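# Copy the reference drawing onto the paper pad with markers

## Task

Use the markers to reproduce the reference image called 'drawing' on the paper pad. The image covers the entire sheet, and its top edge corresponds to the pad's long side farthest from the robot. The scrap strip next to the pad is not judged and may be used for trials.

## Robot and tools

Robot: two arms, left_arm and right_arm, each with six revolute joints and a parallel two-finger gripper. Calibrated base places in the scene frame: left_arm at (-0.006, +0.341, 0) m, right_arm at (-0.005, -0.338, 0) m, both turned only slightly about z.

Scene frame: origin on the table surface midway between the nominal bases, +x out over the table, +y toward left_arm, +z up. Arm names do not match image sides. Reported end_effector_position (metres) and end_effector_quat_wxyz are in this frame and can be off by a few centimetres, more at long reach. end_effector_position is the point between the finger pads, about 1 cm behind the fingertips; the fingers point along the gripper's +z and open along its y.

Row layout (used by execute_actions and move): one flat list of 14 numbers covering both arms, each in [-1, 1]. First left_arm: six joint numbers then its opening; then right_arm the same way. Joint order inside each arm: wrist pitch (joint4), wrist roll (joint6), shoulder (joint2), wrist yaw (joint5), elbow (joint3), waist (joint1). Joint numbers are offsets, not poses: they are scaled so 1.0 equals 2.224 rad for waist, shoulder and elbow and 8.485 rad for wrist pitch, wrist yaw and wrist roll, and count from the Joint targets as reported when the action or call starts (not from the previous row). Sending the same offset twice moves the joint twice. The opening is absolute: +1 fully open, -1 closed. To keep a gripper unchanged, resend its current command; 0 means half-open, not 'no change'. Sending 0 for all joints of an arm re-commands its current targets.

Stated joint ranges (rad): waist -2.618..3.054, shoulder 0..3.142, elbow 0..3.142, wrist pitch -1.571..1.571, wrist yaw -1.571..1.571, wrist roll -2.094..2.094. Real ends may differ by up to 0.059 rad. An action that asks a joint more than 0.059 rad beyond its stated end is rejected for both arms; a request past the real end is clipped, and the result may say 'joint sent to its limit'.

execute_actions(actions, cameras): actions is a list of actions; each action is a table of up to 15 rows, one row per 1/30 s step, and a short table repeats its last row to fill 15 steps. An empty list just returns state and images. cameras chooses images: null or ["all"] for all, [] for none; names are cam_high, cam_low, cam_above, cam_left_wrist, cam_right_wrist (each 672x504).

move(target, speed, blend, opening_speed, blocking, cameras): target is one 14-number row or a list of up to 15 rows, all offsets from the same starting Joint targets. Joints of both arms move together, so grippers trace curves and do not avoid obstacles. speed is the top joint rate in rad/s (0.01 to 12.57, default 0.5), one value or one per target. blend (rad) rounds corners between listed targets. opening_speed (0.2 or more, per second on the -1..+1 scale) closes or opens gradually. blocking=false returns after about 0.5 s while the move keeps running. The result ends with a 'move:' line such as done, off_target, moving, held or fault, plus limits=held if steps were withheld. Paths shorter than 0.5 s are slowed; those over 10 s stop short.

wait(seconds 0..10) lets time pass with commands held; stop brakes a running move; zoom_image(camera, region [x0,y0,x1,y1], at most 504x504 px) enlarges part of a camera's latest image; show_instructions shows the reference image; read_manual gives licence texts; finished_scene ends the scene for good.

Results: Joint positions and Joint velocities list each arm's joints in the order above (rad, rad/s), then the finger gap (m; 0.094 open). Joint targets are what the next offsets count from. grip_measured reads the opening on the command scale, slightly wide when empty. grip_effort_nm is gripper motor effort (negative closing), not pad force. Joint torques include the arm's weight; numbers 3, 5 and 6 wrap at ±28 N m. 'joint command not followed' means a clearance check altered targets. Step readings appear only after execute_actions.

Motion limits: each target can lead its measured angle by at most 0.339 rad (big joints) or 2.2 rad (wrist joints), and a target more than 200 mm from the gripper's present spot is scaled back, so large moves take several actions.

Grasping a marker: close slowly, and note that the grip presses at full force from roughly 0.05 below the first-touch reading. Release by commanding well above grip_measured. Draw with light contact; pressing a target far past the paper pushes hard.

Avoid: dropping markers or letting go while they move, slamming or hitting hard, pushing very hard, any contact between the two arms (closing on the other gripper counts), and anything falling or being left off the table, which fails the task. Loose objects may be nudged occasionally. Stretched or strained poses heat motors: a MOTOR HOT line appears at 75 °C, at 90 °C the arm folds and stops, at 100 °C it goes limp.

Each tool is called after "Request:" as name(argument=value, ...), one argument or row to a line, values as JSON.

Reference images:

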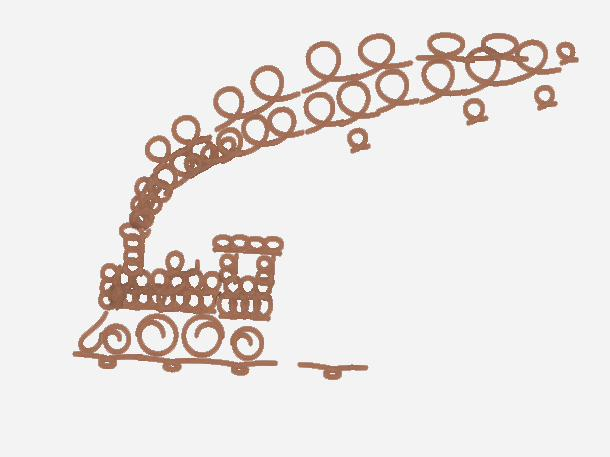

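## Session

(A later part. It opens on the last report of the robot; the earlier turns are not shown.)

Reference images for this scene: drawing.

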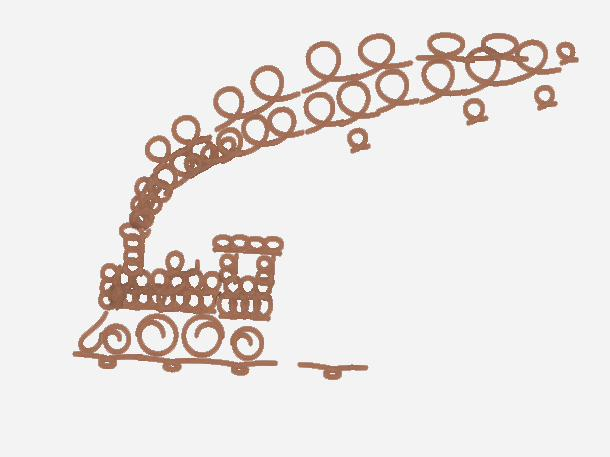

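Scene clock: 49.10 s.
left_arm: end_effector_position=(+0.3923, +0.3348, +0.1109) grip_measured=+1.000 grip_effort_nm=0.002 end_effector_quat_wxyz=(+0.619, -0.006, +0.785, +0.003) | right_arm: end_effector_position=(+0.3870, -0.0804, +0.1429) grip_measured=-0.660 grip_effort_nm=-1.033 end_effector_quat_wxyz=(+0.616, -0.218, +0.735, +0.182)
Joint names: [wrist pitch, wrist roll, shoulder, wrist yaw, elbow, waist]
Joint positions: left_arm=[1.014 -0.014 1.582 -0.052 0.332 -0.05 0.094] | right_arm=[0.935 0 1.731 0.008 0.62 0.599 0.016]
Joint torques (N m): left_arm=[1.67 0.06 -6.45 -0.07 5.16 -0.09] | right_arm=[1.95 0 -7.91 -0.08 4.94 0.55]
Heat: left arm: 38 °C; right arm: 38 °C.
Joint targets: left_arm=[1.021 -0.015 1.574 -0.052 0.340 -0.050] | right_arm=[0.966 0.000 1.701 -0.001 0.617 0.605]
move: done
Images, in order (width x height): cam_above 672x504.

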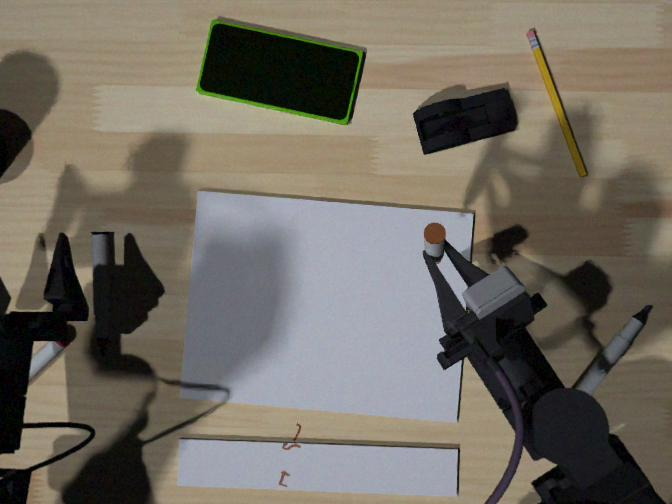

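Request:
move(
  target=[
    [0,0,0,0,0,0,1,-0.0045,0,0,0,-0.0571,0.2451,-0.9],
    [0,0,0,0,0,0,1,-0.0104,0,0.0255,0,-0.0469,0.2536,-0.9],
    [0,0,0,0,0,0,1,-0.0132,0,0.0255,0,-0.0402,0.2583,-0.9],
    [0,0,0,0,0,0,1,-0.02,0,0.0255,0,-0.0241,0.2602,-0.9],
    [0,0,0,0,0,0,1,-0.02,0,0.0255,0,-0.0241,0.253,-0.9],
    [0,0,0,0,0,0,1,-0.0268,0,0.0255,0,-0.008,0.2511,-0.9],
    [0,0,0,0,0,0,1,-0.0296,0,0.0255,0,-0.0013,0.2464,-0.9],
    [0,0,0,0,0,0,1,-0.0296,0,0.0255,0,-0.0193,0.2464,-0.9],
    [0,0,0,0,0,0,1,-0.0268,0,0.0255,0,-0.026,0.2417,-0.9],
    [0,0,0,0,0,0,1,-0.02,0,0.0255,0,-0.0421,0.2398,-0.9],
    [0,0,0,0,0,0,1,-0.02,0,0.0255,0,-0.0421,0.247,-0.9],
    [0,0,0,0,0,0,1,-0.0132,0,0.0255,0,-0.0582,0.2489,-0.9],
    [0,0,0,0,0,0,1,-0.0104,0,0.0255,0,-0.0649,0.2536,-0.9],
    [0,0,0,0,0,0,1,0.01,0,-0.02,0,-0.0649,0.2536,-0.9],
  ],
  speed=[0.7,0.2,0.1,0.1,0.1,0.1,0.1,0.1,0.1,0.1,0.1,0.1,0.1,0.3],
  cameras=["cam_low"],
)

Request:
move(
  target=[0,0,0,0,0,0,1,0,0,-0.02,0,0,-0.25,-0.9],
  speed=0.8,
  cameras=["cam_above"],
)

Request:
zoom_image(
  camera="cam_above",
  region=[240, 400, 380, 504],
)

Scene clock: 57.27 s.
left_arm: end_effector_position=(+0.3923, +0.3348, +0.1109) grip_measured=+1.000 grip_effort_nm=-0.002 end_effector_quat_wxyz=(+0.619, -0.006, +0.785, +0.003) | right_arm: end_effector_position=(+0.1739, +0.0604, +0.1283) grip_measured=-0.660 grip_effort_nm=-1.038 end_effector_quat_wxyz=(+0.537, -0.417, +0.646, +0.346)
Joint names: [wrist pitch, wrist roll, shoulder, wrist yaw, elbow, waist]
Joint positions: left_arm=[1.014 -0.014 1.582 -0.052 0.332 -0.05 0.094] | right_arm=[1.017 0 1.68 0.001 0.477 1.163 0.016]
Joint torques (N m): left_arm=[1.7 0.06 -6.38 0 5.12 -0.13] | right_arm=[1.97 -0.01 -6.68 -0.01 4.41 0.54]
Heat: left arm: 38 °C; right arm: 38 °C.
Joint targets: left_arm=[1.021 -0.015 1.574 -0.052 0.340 -0.050] | right_arm=[1.051 0.000 1.656 -0.001 0.473 1.170]
move: done
Images, in order (width x height): cam_low 672x504.

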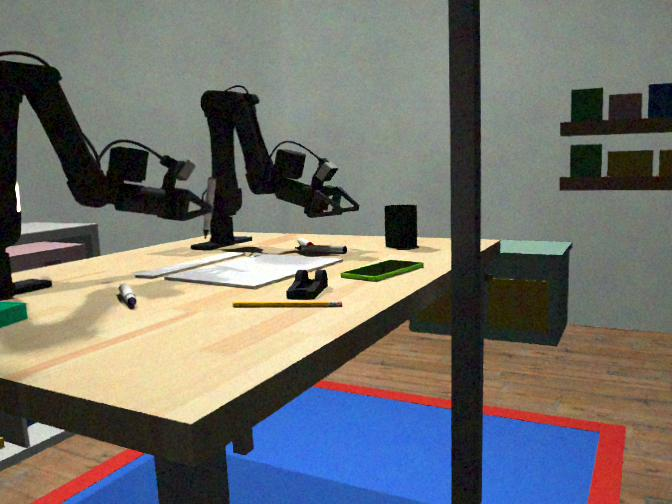

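Scene clock: 58.40 s.
left_arm: end_effector_position=(+0.3923, +0.3348, +0.1109) grip_measured=+1.000 grip_effort_nm=-0.007 end_effector_quat_wxyz=(+0.619, -0.006, +0.785, +0.003) | right_arm: end_effector_position=(+0.3564, -0.0937, +0.1460) grip_measured=-0.660 grip_effort_nm=-1.033 end_effector_quat_wxyz=(+0.627, -0.220, +0.723, +0.190)
Joint names: [wrist pitch, wrist roll, shoulder, wrist yaw, elbow, waist]
Joint positions: left_arm=[1.014 -0.014 1.582 -0.052 0.332 -0.05 0.094] | right_arm=[1.02 0 1.638 0.006 0.477 0.612 0.016]
Joint torques (N m): left_arm=[1.67 0 -6.45 -0.07 5.26 -0.24] | right_arm=[1.94 0 -6.79 -0.06 4.62 0.16]
Heat: left arm: 38 °C; right arm: 38 °C.
Joint targets: left_arm=[1.021 -0.015 1.574 -0.052 0.340 -0.050] | right_arm=[1.051 0.000 1.612 -0.001 0.473 0.614]
move: done
Images, in order (width x height): cam_above 672x504.

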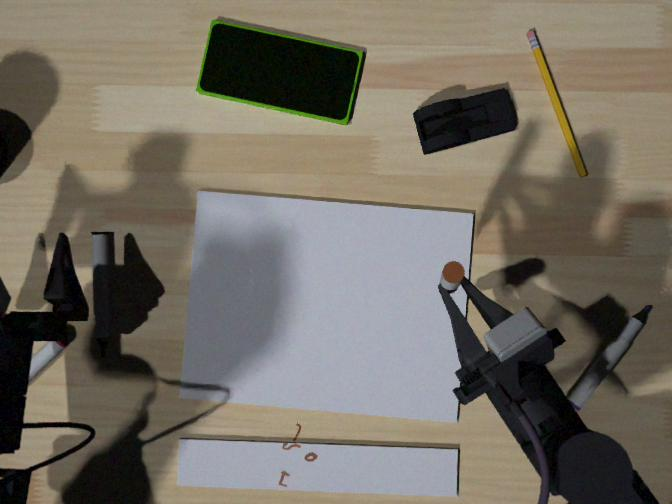

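Scaled by 3.600 from the camera's 672x504 image, which has a finer 960x720 frame.

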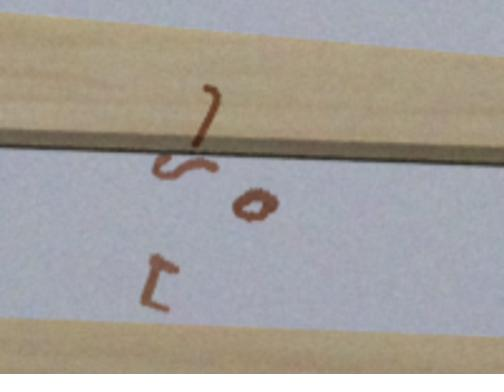

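Request:
move(
  target=[
    [0,0,0,0,0,0,1,-0.03,0,0.15,0,0.2392,0.177,-0.9],
    [0,0,0,0,0,0,1,-0.052,0,0.1882,0,0.2392,0.186,-0.9],
    [0,0,0,0,0,0,1,-0.046,0,0.1978,0,0.2392,0.1908,-0.9],
    [0,0,0,0,0,0,1,-0.038,0,0.2106,0,0.2392,0.1782,-0.9],
    [0,0,0,0,0,0,1,-0.032,0,0.2202,0,0.2392,0.1734,-0.9],
    [0,0,0,0,0,0,1,-0.032,0,0.2054,0,0.2392,0.167,-0.9],
    [0,0,0,0,0,0,1,-0.038,0,0.1958,0,0.2392,0.1622,-0.9],
    [0,0,0,0,0,0,1,-0.046,0,0.183,0,0.2392,0.1748,-0.9],
    [0,0,0,0,0,0,1,-0.052,0,0.1734,0,0.2392,0.1796,-0.9],
    [0,0,0,0,0,0,1,-0.052,0,0.1882,0,0.2392,0.186,-0.9],
    [0,0,0,0,0,0,1,-0.03,0,0.14,0,0.2392,0.186,-0.9],
  ],
  speed=[0.7,0.2,0.1,0.1,0.1,0.1,0.1,0.1,0.1,0.1,0.4],
  cameras=["cam_low"],
)

Request:
move(
  target=[0,0,0,0,0,0,1,0.0,0,0,0,0,-0.22,-0.9],
  speed=0.8,
  cameras=["cam_above"],
)

Request:
zoom_image(
  camera="cam_above",
  region=[170, 300, 400, 470],
)

Scene clock: 69.33 s.
left_arm: end_effector_position=(+0.3923, +0.3348, +0.1109) grip_measured=+1.000 grip_effort_nm=-0.002 end_effector_quat_wxyz=(+0.619, -0.006, +0.785, +0.003) | right_arm: end_effector_position=(+0.2893, +0.1253, +0.1449) grip_measured=-0.660 grip_effort_nm=-1.038 end_effector_quat_wxyz=(+0.554, -0.373, +0.680, +0.303)
Joint names: [wrist pitch, wrist roll, shoulder, wrist yaw, elbow, waist]
Joint positions: left_arm=[1.014 -0.014 1.582 -0.052 0.332 -0.05 0.094] | right_arm=[0.765 0 1.951 0.003 0.98 1.021 0.016]
Joint torques (N m): left_arm=[1.67 0.06 -6.56 -0.02 5.14 -0.01] | right_arm=[1.94 0 -9.72 -0.02 7.95 0.54]
Heat: left arm: 39 °C; right arm: 39 °C.
Joint targets: left_arm=[1.021 -0.015 1.574 -0.052 0.340 -0.050] | right_arm=[0.796 0.000 1.923 -0.001 1.005 1.027]
move: done
Images, in order (width x height): cam_low 672x504.

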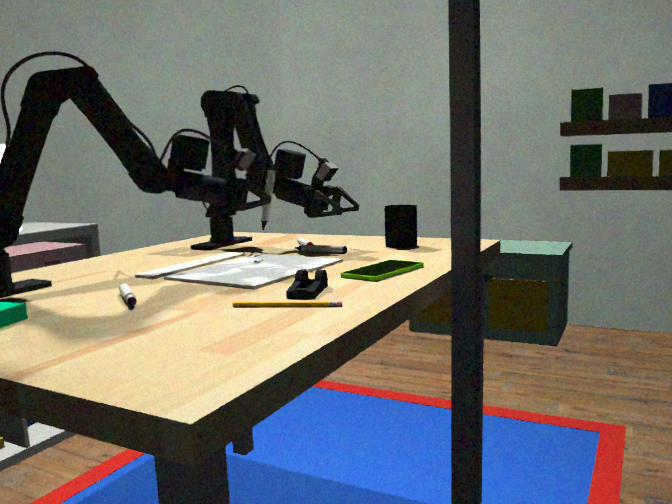

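Scene clock: 70.53 s.
left_arm: end_effector_position=(+0.3923, +0.3348, +0.1109) grip_measured=+1.000 grip_effort_nm=-0.002 end_effector_quat_wxyz=(+0.619, -0.006, +0.785, +0.003) | right_arm: end_effector_position=(+0.4730, -0.0679, +0.1449) grip_measured=-0.660 grip_effort_nm=-1.033 end_effector_quat_wxyz=(+0.611, -0.196, +0.751, +0.158)
Joint names: [wrist pitch, wrist roll, shoulder, wrist yaw, elbow, waist]
Joint positions: left_arm=[1.014 -0.014 1.582 -0.052 0.332 -0.05 0.094] | right_arm=[0.765 0 1.951 0.007 0.98 0.532 0.016]
Joint torques (N m): left_arm=[1.69 0.02 -6.49 -0.07 5.24 -0.12] | right_arm=[1.94 -0.01 -9.73 -0.08 7.95 0.58]
Heat: left arm: 39 °C; right arm: 39 °C.
Joint targets: left_arm=[1.021 -0.015 1.574 -0.052 0.340 -0.050] | right_arm=[0.796 0.000 1.923 -0.001 1.005 0.538]
move: done
Images, in order (width x height): cam_above 672x504.

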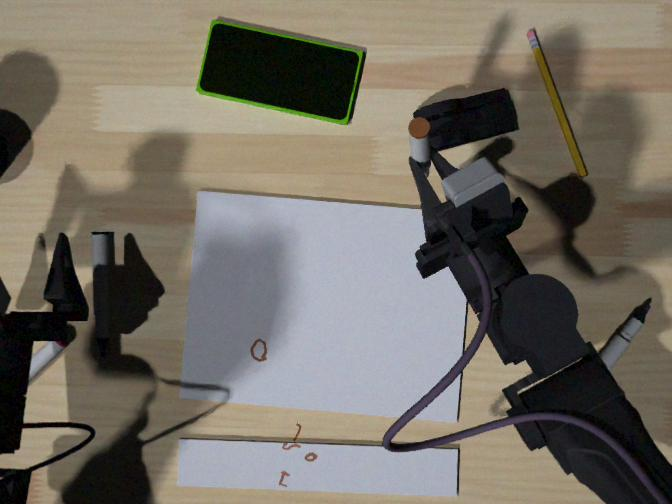

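Scaled by 2.191 from the camera's 672x504 image, which has a finer 960x720 frame.

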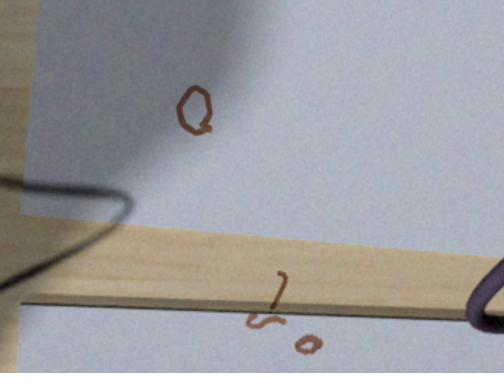

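Request:
move(
  target=[
    [0,0,0,0,0,0,1,0.01,0,0.005,0,-0.055,0.2,-0.9],
    [0,0,0,0,0,0,1,-0.0126,0,0.0398,0,-0.0308,0.2137,-0.9],
    [0,0,0,0,0,0,1,-0.0044,0,0.0532,0,-0.0308,0.2037,-0.9],
    [0,0,0,0,0,0,1,0.0017,0,0.0633,0,-0.0308,0.1988,-0.9],
    [0,0,0,0,0,0,1,0.0017,0,0.0449,0,-0.0308,0.1922,-0.9],
    [0,0,0,0,0,0,1,-0.0044,0,0.0348,0,-0.0308,0.1873,-0.9],
    [0,0,0,0,0,0,1,-0.0126,0,0.0214,0,-0.0308,0.1973,-0.9],
    [0,0,0,0,0,0,1,-0.0187,0,0.0113,0,-0.0308,0.2022,-0.9],
    [0,0,0,0,0,0,1,-0.0187,0,0.0297,0,-0.0308,0.2088,-0.9],
    [0,0,0,0,0,0,1,-0.0126,0,0.0398,0,-0.0308,0.2137,-0.9],
    [0,0,0,0,0,0,1,-0.0065,0,0.0499,0,-0.0308,0.1996,-0.9],
    [0,0,0,0,0,0,1,-0.0034,0,0.0549,0,-0.0308,0.1971,-0.9],
    [0,0,0,0,0,0,1,-0.0034,0,0.0365,0,-0.0308,0.1939,-0.9],
    [0,0,0,0,0,0,1,-0.0065,0,0.0315,0,-0.0308,0.1914,-0.9],
    [0,0,0,0,0,0,1,0.01,0,-0.02,0,-0.0308,0.1914,-0.9],
  ],
  speed=[0.7,0.2,0.12,0.12,0.12,0.12,0.12,0.12,0.12,0.12,0.12,0.12,0.12,0.12,0.4],
  cameras=["cam_above"],
)

Scene clock: 80.20 s.
left_arm: end_effector_position=(+0.3923, +0.3348, +0.1109) grip_measured=+1.000 grip_effort_nm=-0.002 end_effector_quat_wxyz=(+0.619, -0.006, +0.785, +0.003) | right_arm: end_effector_position=(+0.3051, +0.0998, +0.1625) grip_measured=-0.660 grip_effort_nm=-1.033 end_effector_quat_wxyz=(+0.584, -0.346, +0.670, +0.301)
Joint names: [wrist pitch, wrist roll, shoulder, wrist yaw, elbow, waist]
Joint positions: left_arm=[1.014 -0.014 1.582 -0.052 0.332 -0.05 0.094] | right_arm=[0.853 0 1.902 0.001 0.913 0.97 0.016]
Joint torques (N m): left_arm=[1.64 0.05 -6.45 -0.05 5.09 -0.01] | right_arm=[1.92 -0.01 -9.05 -0.01 7.8 -0.55]
Heat: left arm: 39 °C; right arm: 39 °C.
Joint targets: left_arm=[1.021 -0.015 1.574 -0.052 0.340 -0.050] | right_arm=[0.881 0.000 1.879 -0.001 0.936 0.964]
move: done
Images, in order (width x height): cam_above 672x504.

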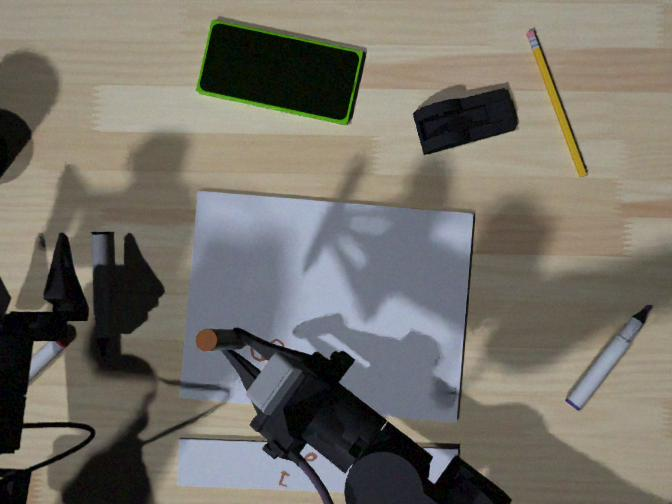

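Request:
move(
  target=[
    [0,0,0,0,0,0,1,0.006,0,0.0,0,-0.065,0.0,-0.9],
    [0,0,0,0,0,0,1,-0.0175,0,0.0353,0,-0.0423,0.0141,-0.9],
    [0,0,0,0,0,0,1,-0.0105,0,0.0475,0,-0.0423,0.0041,-0.9],
    [0,0,0,0,0,0,1,-0.0052,0,0.0566,0,-0.0423,-0.0003,-0.9],
    [0,0,0,0,0,0,1,-0.0052,0,0.0382,0,-0.0423,-0.0061,-0.9],
    [0,0,0,0,0,0,1,-0.0105,0,0.0291,0,-0.0423,-0.0105,-0.9],
    [0,0,0,0,0,0,1,-0.0175,0,0.0169,0,-0.0423,-0.0005,-0.9],
    [0,0,0,0,0,0,1,-0.0228,0,0.0078,0,-0.0423,0.0039,-0.9],
    [0,0,0,0,0,0,1,-0.0228,0,0.0262,0,-0.0423,0.0097,-0.9],
    [0,0,0,0,0,0,1,-0.0175,0,0.0353,0,-0.0423,0.0141,-0.9],
    [0,0,0,0,0,0,1,-0.0122,0,0.0445,0,-0.0423,0.0005,-0.9],
    [0,0,0,0,0,0,1,-0.0096,0,0.049,0,-0.0423,-0.0017,-0.9],
    [0,0,0,0,0,0,1,-0.0096,0,0.0306,0,-0.0423,-0.0047,-0.9],
    [0,0,0,0,0,0,1,-0.0122,0,0.0261,0,-0.0423,-0.0069,-0.9],
    [0,0,0,0,0,0,1,0.006,0,-0.02,0,-0.0423,-0.0069,-0.9],
  ],
  speed=[0.4,0.2,0.12,0.12,0.12,0.12,0.12,0.12,0.12,0.12,0.12,0.12,0.12,0.12,0.4],
  cameras=[],
)

Request:
move(
  target=[0,0,0,0,0,0,1,0.0,0,0,0,0,-0.2,-0.9],
  speed=0.8,
  cameras=["cam_above"],
)

Request:
zoom_image(
  camera="cam_above",
  region=[170, 300, 340, 430],
)

Scene clock: 87.80 s.
left_arm: end_effector_position=(+0.3923, +0.3348, +0.1109) grip_measured=+1.000 grip_effort_nm=-0.007 end_effector_quat_wxyz=(+0.619, -0.006, +0.785, +0.003) | right_arm: end_effector_position=(+0.3001, +0.0789, +0.1562) grip_measured=-0.660 grip_effort_nm=-1.033 end_effector_quat_wxyz=(+0.586, -0.341, +0.673, +0.296)
Joint names: [wrist pitch, wrist roll, shoulder, wrist yaw, elbow, waist]
Joint positions: left_arm=[1.014 -0.014 1.582 -0.052 0.332 -0.05 0.094] | right_arm=[0.901 0 1.859 0.002 0.819 0.955 0.016]
Joint torques (N m): left_arm=[1.66 0.06 -6.41 -0.08 5.16 0.05] | right_arm=[1.95 0 -8.72 -0.02 7.56 -0.55]
Heat: left arm: 39 °C; right arm: 40 °C.
Joint targets: left_arm=[1.021 -0.015 1.574 -0.052 0.340 -0.050] | right_arm=[0.932 0.000 1.834 0.000 0.842 0.948]
move: done
No camera images: "cameras" was empty.

Scene clock: 88.80 s.
left_arm: end_effector_position=(+0.3923, +0.3348, +0.1109) grip_measured=+1.000 grip_effort_nm=-0.007 end_effector_quat_wxyz=(+0.619, -0.006, +0.785, +0.003) | right_arm: end_effector_position=(+0.4537, -0.1000, +0.1562) grip_measured=-0.660 grip_effort_nm=-1.038 end_effector_quat_wxyz=(+0.638, -0.177, +0.734, +0.153)
Joint names: [wrist pitch, wrist roll, shoulder, wrist yaw, elbow, waist]
Joint positions: left_arm=[1.014 -0.014 1.582 -0.052 0.332 -0.05 0.094] | right_arm=[0.901 0 1.859 0.007 0.819 0.496 0.016]
Joint torques (N m): left_arm=[1.67 0.04 -6.27 -0.04 5.24 0.01] | right_arm=[1.95 0 -8.7 -0.07 7.56 0.66]
Heat: left arm: 39 °C; right arm: 40 °C.
Joint targets: left_arm=[1.021 -0.015 1.574 -0.052 0.340 -0.050] | right_arm=[0.932 0.000 1.834 -0.001 0.842 0.503]
move: done
Images, in order (width x height): cam_above 672x504.

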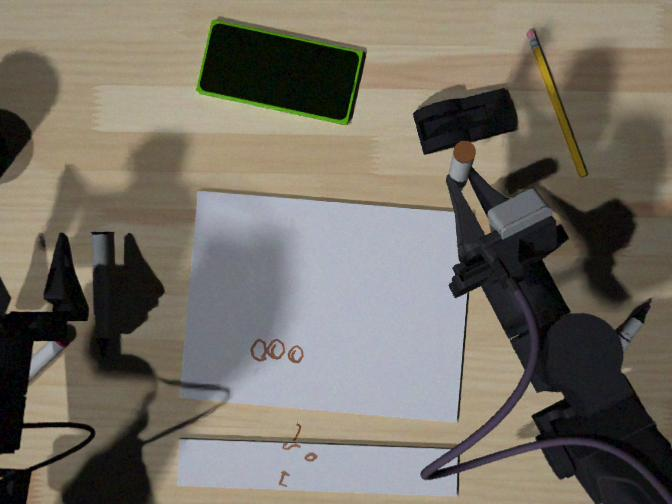

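Scaled by 2.965 from the camera's 672x504 image, which has a finer 960x720 frame.

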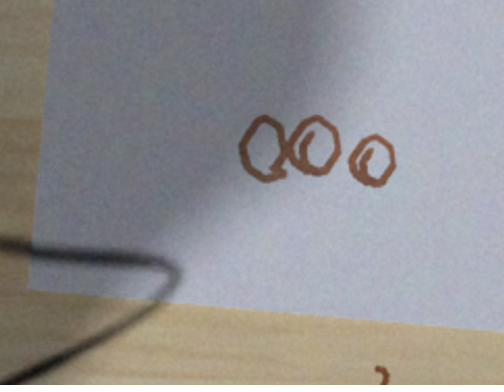

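Request:
move(
  target=[
    [0,0,0,0,0,0,1,-0.012,0,0.09,0,0.095,0.235,-0.9],
    [0,0,0,0,0,0,1,-0.0359,0,0.1245,0,0.1173,0.2466,-0.9],
    [0,0,0,0,0,0,1,-0.0301,0,0.1335,0,0.1173,0.2378,-0.9],
    [0,0,0,0,0,0,1,-0.0257,0,0.1402,0,0.1173,0.2344,-0.9],
    [0,0,0,0,0,0,1,-0.0257,0,0.1218,0,0.1173,0.2298,-0.9],
    [0,0,0,0,0,0,1,-0.0301,0,0.1151,0,0.1173,0.2264,-0.9],
    [0,0,0,0,0,0,1,-0.0359,0,0.1061,0,0.1173,0.2352,-0.9],
    [0,0,0,0,0,0,1,-0.0403,0,0.0994,0,0.1173,0.2386,-0.9],
    [0,0,0,0,0,0,1,-0.0403,0,0.1178,0,0.1173,0.2432,-0.9],
    [0,0,0,0,0,0,1,-0.0359,0,0.1245,0,0.1173,0.2466,-0.9],
    [0,0,0,0,0,0,1,-0.0315,0,0.1313,0,0.1173,0.235,-0.9],
    [0,0,0,0,0,0,1,-0.0293,0,0.1346,0,0.1173,0.2333,-0.9],
    [0,0,0,0,0,0,1,-0.0293,0,0.1162,0,0.1173,0.2309,-0.9],
    [0,0,0,0,0,0,1,-0.0315,0,0.1129,0,0.1173,0.2292,-0.9],
    [0,0,0,0,0,0,1,-0.012,0,0.07,0,0.1173,0.2292,-0.9],
  ],
  speed=[0.8,0.25,0.12,0.12,0.12,0.12,0.12,0.12,0.12,0.12,0.12,0.12,0.12,0.12,0.4],
  cameras=[],
)

Scene clock: 96.33 s.
left_arm: end_effector_position=(+0.3923, +0.3348, +0.1109) grip_measured=+1.000 grip_effort_nm=-0.002 end_effector_quat_wxyz=(+0.619, -0.006, +0.785, +0.003) | right_arm: end_effector_position=(+0.3025, +0.1453, +0.1590) grip_measured=-0.660 grip_effort_nm=-1.033 end_effector_quat_wxyz=(+0.575, -0.363, +0.662, +0.315)
Joint names: [wrist pitch, wrist roll, shoulder, wrist yaw, elbow, waist]
Joint positions: left_arm=[1.014 -0.014 1.582 -0.052 0.332 -0.05 0.094] | right_arm=[0.8 0 2.019 0.001 1.078 1.019 0.016]
Joint torques (N m): left_arm=[1.69 0.02 -6.35 -0.04 5.24 -0.16] | right_arm=[1.93 -0.01 -10.45 -0.01 8.27 -0.54]
Heat: left arm: 40 °C; right arm: 40 °C.
Joint targets: left_arm=[1.021 -0.015 1.574 -0.052 0.340 -0.050] | right_arm=[0.830 0.000 1.990 0.000 1.103 1.013]
move: done
No camera images: "cameras" was empty.

Request:
move(
  target=[
    [0,0,0,0,0,0,1,0.018,0,-0.07,0,-0.18,-0.03,-0.9],
    [0,0,0,0,0,0,1,-0.0047,0,-0.0278,0,-0.1492,-0.0155,-0.9],
    [0,0,0,0,0,0,1,-0.0106,0,0.0062,0,-0.0925,-0.0005,-0.9],
    [0,0,0,0,0,0,1,-0.0174,0,0.0414,0,-0.0314,0.0129,-0.9],
    [0,0,0,0,0,0,1,-0.0246,0,0.0759,0,0.0307,0.0245,-0.9],
    [0,0,0,0,0,0,1,-0.0,0,0.02,0,0.0307,0.0245,-0.9],
  ],
  speed=[0.6,0.2,0.12,0.12,0.12,0.4],
  cameras=[],
)

Request:
move(
  target=[0,0,0,0,0,0,1,0.0,0,0,0,0,-0.25,-0.9],
  speed=0.8,
  cameras=["cam_above"],
)

Request:
zoom_image(
  camera="cam_above",
  region=[170, 300, 340, 430],
)

Scene clock: 103.37 s.
left_arm: end_effector_position=(+0.3923, +0.3348, +0.1109) grip_measured=+1.000 grip_effort_nm=-0.007 end_effector_quat_wxyz=(+0.619, -0.006, +0.785, +0.003) | right_arm: end_effector_position=(+0.2890, +0.1699, +0.1622) grip_measured=-0.660 grip_effort_nm=-1.038 end_effector_quat_wxyz=(+0.575, -0.373, +0.649, +0.330)
Joint names: [wrist pitch, wrist roll, shoulder, wrist yaw, elbow, waist]
Joint positions: left_arm=[1.014 -0.014 1.582 -0.052 0.332 -0.05 0.094] | right_arm=[0.801 0 2.063 0.001 1.141 1.061 0.016]
Joint torques (N m): left_arm=[1.69 0.04 -6.37 -0.05 5.09 -0.14] | right_arm=[1.92 0 -10.73 -0.01 8.79 0.54]
Heat: left arm: 40 °C; right arm: 40 °C.
Joint targets: left_arm=[1.021 -0.015 1.574 -0.052 0.340 -0.050] | right_arm=[0.830 0.000 2.034 -0.001 1.171 1.068]
move: done
No camera images: "cameras" was empty.

Scene clock: 104.87 s.
left_arm: end_effector_position=(+0.3923, +0.3348, +0.1109) grip_measured=+1.000 grip_effort_nm=-0.007 end_effector_quat_wxyz=(+0.619, -0.006, +0.785, +0.003) | right_arm: end_effector_position=(+0.5128, -0.0612, +0.1622) grip_measured=-0.660 grip_effort_nm=-1.028 end_effector_quat_wxyz=(+0.644, -0.180, +0.727, +0.159)
Joint names: [wrist pitch, wrist roll, shoulder, wrist yaw, elbow, waist]
Joint positions: left_arm=[1.014 -0.014 1.582 -0.052 0.332 -0.05 0.094] | right_arm=[0.801 0 2.063 0.008 1.141 0.509 0.016]
Joint torques (N m): left_arm=[1.65 0.09 -6.37 -0.01 5.22 -0.02] | right_arm=[1.92 -0.01 -10.74 -0.08 8.73 0.27]
Heat: left arm: 40 °C; right arm: 40 °C.
Joint targets: left_arm=[1.021 -0.015 1.574 -0.052 0.340 -0.050] | right_arm=[0.830 0.000 2.034 0.000 1.171 0.512]
move: done
Images, in order (width x height): cam_above 672x504.

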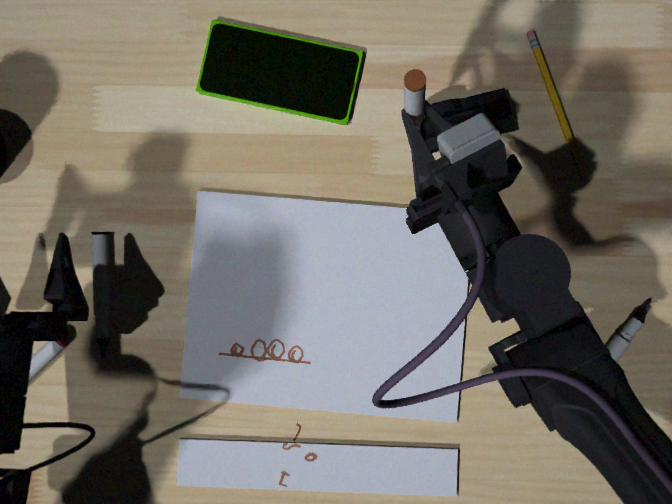

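Scaled by 2.965 from the camera's 672x504 image, which has a finer 960x720 frame.

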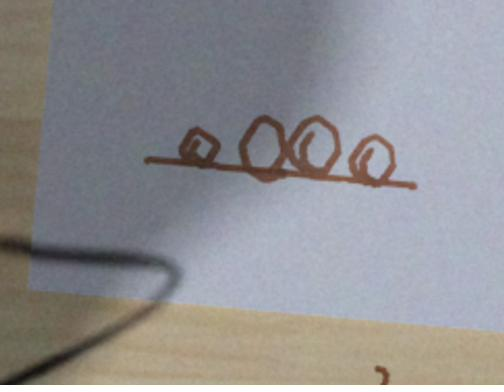

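Request:
move(
  target=[
    [0,0,0,0,0,0,1,0.02,0,-0.13,0,-0.275,0.18,-0.9],
    [0,0,0,0,0,0,1,0.0023,0,-0.0938,0,-0.2522,0.1867,-0.9],
    [0,0,0,0,0,0,1,-0.0026,0,-0.0603,0,-0.2004,0.2041,-0.9],
    [0,0,0,0,0,0,1,0.015,0,-0.11,0,-0.255,0.185,-0.9],
    [0,0,0,0,0,0,1,-0.0024,0,-0.0843,0,-0.23,0.1942,-0.9],
    [0,0,0,0,0,0,1,-0.0035,0,-0.0864,0,-0.23,0.1988,-0.9],
    [0,0,0,0,0,0,1,0.001,0,-0.0777,0,-0.23,0.201,-0.9],
    [0,0,0,0,0,0,1,0.0057,0,-0.0688,0,-0.23,0.1897,-0.9],
    [0,0,0,0,0,0,1,0.02,0,-0.11,0,-0.23,0.1897,-0.9],
  ],
  speed=[0.8,0.2,0.12,0.3,0.3,0.12,0.12,0.12,0.4],
  cameras=[],
)

Scene clock: 111.80 s.
left_arm: end_effector_position=(+0.3923, +0.3348, +0.1109) grip_measured=+1.000 grip_effort_nm=0.002 end_effector_quat_wxyz=(+0.619, -0.006, +0.785, +0.003) | right_arm: end_effector_position=(+0.2811, +0.0414, +0.1194) grip_measured=-0.660 grip_effort_nm=-1.038 end_effector_quat_wxyz=(+0.563, -0.346, +0.696, +0.280)
Joint names: [wrist pitch, wrist roll, shoulder, wrist yaw, elbow, waist]
Joint positions: left_arm=[1.014 -0.014 1.582 -0.052 0.332 -0.05 0.094] | right_arm=[0.968 0 1.814 0.001 0.635 0.94 0.016]
Joint torques (N m): left_arm=[1.66 0.03 -6.43 -0.03 5.11 -0.06] | right_arm=[1.95 0 -7.82 -0.01 7.12 -0.54]
Heat: left arm: 40 °C; right arm: 40 °C.
Joint targets: left_arm=[1.021 -0.015 1.574 -0.052 0.340 -0.050] | right_arm=[1.000 0.000 1.789 -0.001 0.660 0.933]
move: done
No camera images: "cameras" was empty.

Request:
move(
  target=[
    [0,0,0,0,0,0,1,-0.012,0,0.035,0,0.07,0.0275,-0.9],
    [0,0,0,0,0,0,1,-0.0298,0,0.0735,0,0.0751,0.0282,-0.9],
    [0,0,0,0,0,0,1,-0.0308,0,0.0717,0,0.0751,0.0325,-0.9],
    [0,0,0,0,0,0,1,-0.0265,0,0.0792,0,0.0751,0.0345,-0.9],
    [0,0,0,0,0,0,1,-0.0221,0,0.0869,0,0.0751,0.0234,-0.9],
    [0,0,0,0,0,0,1,-0.018,0,0.05,0,0.115,0.04,-0.9],
    [0,0,0,0,0,0,1,-0.0361,0,0.1089,0,0.1348,0.0421,-0.9],
    [0,0,0,0,0,0,1,-0.0371,0,0.1073,0,0.1348,0.046,-0.9],
    [0,0,0,0,0,0,1,-0.0329,0,0.1142,0,0.1348,0.048,-0.9],
    [0,0,0,0,0,0,1,-0.0286,0,0.1212,0,0.1348,0.037,-0.9],
    [0,0,0,0,0,0,1,-0.025,0,0.09,0,0.18,0.052,-0.9],
    [0,0,0,0,0,0,1,-0.0431,0,0.1441,0,0.1963,0.0536,-0.9],
    [0,0,0,0,0,0,1,-0.0441,0,0.1426,0,0.1963,0.0573,-0.9],
    [0,0,0,0,0,0,1,-0.0399,0,0.1489,0,0.1963,0.0591,-0.9],
    [0,0,0,0,0,0,1,-0.0356,0,0.1553,0,0.1963,0.0483,-0.9],
  ],
  speed=[0.4,0.2,0.12,0.12,0.12,0.4,0.2,0.12,0.12,0.12,0.4,0.2,0.12,0.12,0.12],
  cameras=[],
)

Request:
move(
  target=[
    [0,0,0,0,0,0,1,0.02,0,-0.06,0,0,0,-0.9],
    [0,0,0,0,0,0,1,0.02,0,-0.06,0,0,-0.25,-0.9],
  ],
  speed=0.8,
  cameras=["cam_above"],
)

Request:
zoom_image(
  camera="cam_above",
  region=[190, 310, 370, 400],
)

Scene clock: 118.80 s.
left_arm: end_effector_position=(+0.3923, +0.3348, +0.1109) grip_measured=+1.000 grip_effort_nm=0.002 end_effector_quat_wxyz=(+0.619, -0.006, +0.785, +0.003) | right_arm: end_effector_position=(+0.2847, +0.1464, +0.0752) grip_measured=-0.660 grip_effort_nm=-1.038 end_effector_quat_wxyz=(+0.498, -0.404, +0.714, +0.281)
Joint names: [wrist pitch, wrist roll, shoulder, wrist yaw, elbow, waist]
Joint positions: left_arm=[1.014 -0.014 1.582 -0.052 0.332 -0.05 0.094] | right_arm=[0.699 0 2.12 0.002 1.069 1.047 0.016]
Joint torques (N m): left_arm=[1.65 0.03 -6.52 -0.02 5.18 -0.06] | right_arm=[1.62 0 -7.42 -0.02 7.91 -0.54]
Heat: left arm: 40 °C; right arm: 41 °C.
Joint targets: left_arm=[1.021 -0.015 1.574 -0.052 0.340 -0.050] | right_arm=[0.698 0.000 2.135 -0.001 1.096 1.041]
move: done
No camera images: "cameras" was empty.

Scene clock: 120.67 s.
left_arm: end_effector_position=(+0.3923, +0.3348, +0.1109) grip_measured=+1.000 grip_effort_nm=-0.007 end_effector_quat_wxyz=(+0.619, -0.006, +0.785, +0.003) | right_arm: end_effector_position=(+0.5083, -0.0815, +0.1650) grip_measured=-0.660 grip_effort_nm=-1.033 end_effector_quat_wxyz=(+0.651, -0.169, +0.725, +0.151)
Joint names: [wrist pitch, wrist roll, shoulder, wrist yaw, elbow, waist]
Joint positions: left_arm=[1.014 -0.014 1.582 -0.052 0.332 -0.05 0.094] | right_arm=[0.843 0 2.024 0.008 1.074 0.481 0.016]
Joint torques (N m): left_arm=[1.68 0.04 -6.49 -0.08 5.08 -0.21] | right_arm=[1.88 0 -9.89 -0.09 7.87 0.31]
Heat: left arm: 40 °C; right arm: 41 °C.
Joint targets: left_arm=[1.021 -0.015 1.574 -0.052 0.340 -0.050] | right_arm=[0.868 0.000 2.002 -0.001 1.096 0.485]
move: done
Images, in order (width x height): cam_above 672x504.

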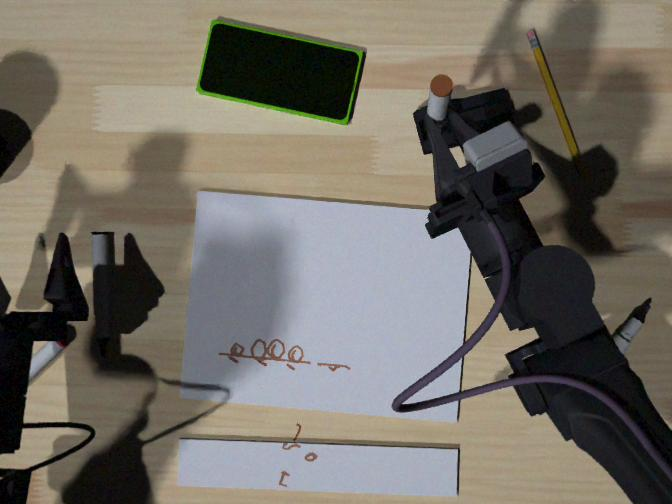

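Scaled by 2.800 from the camera's 672x504 image, which has a finer 960x720 frame.

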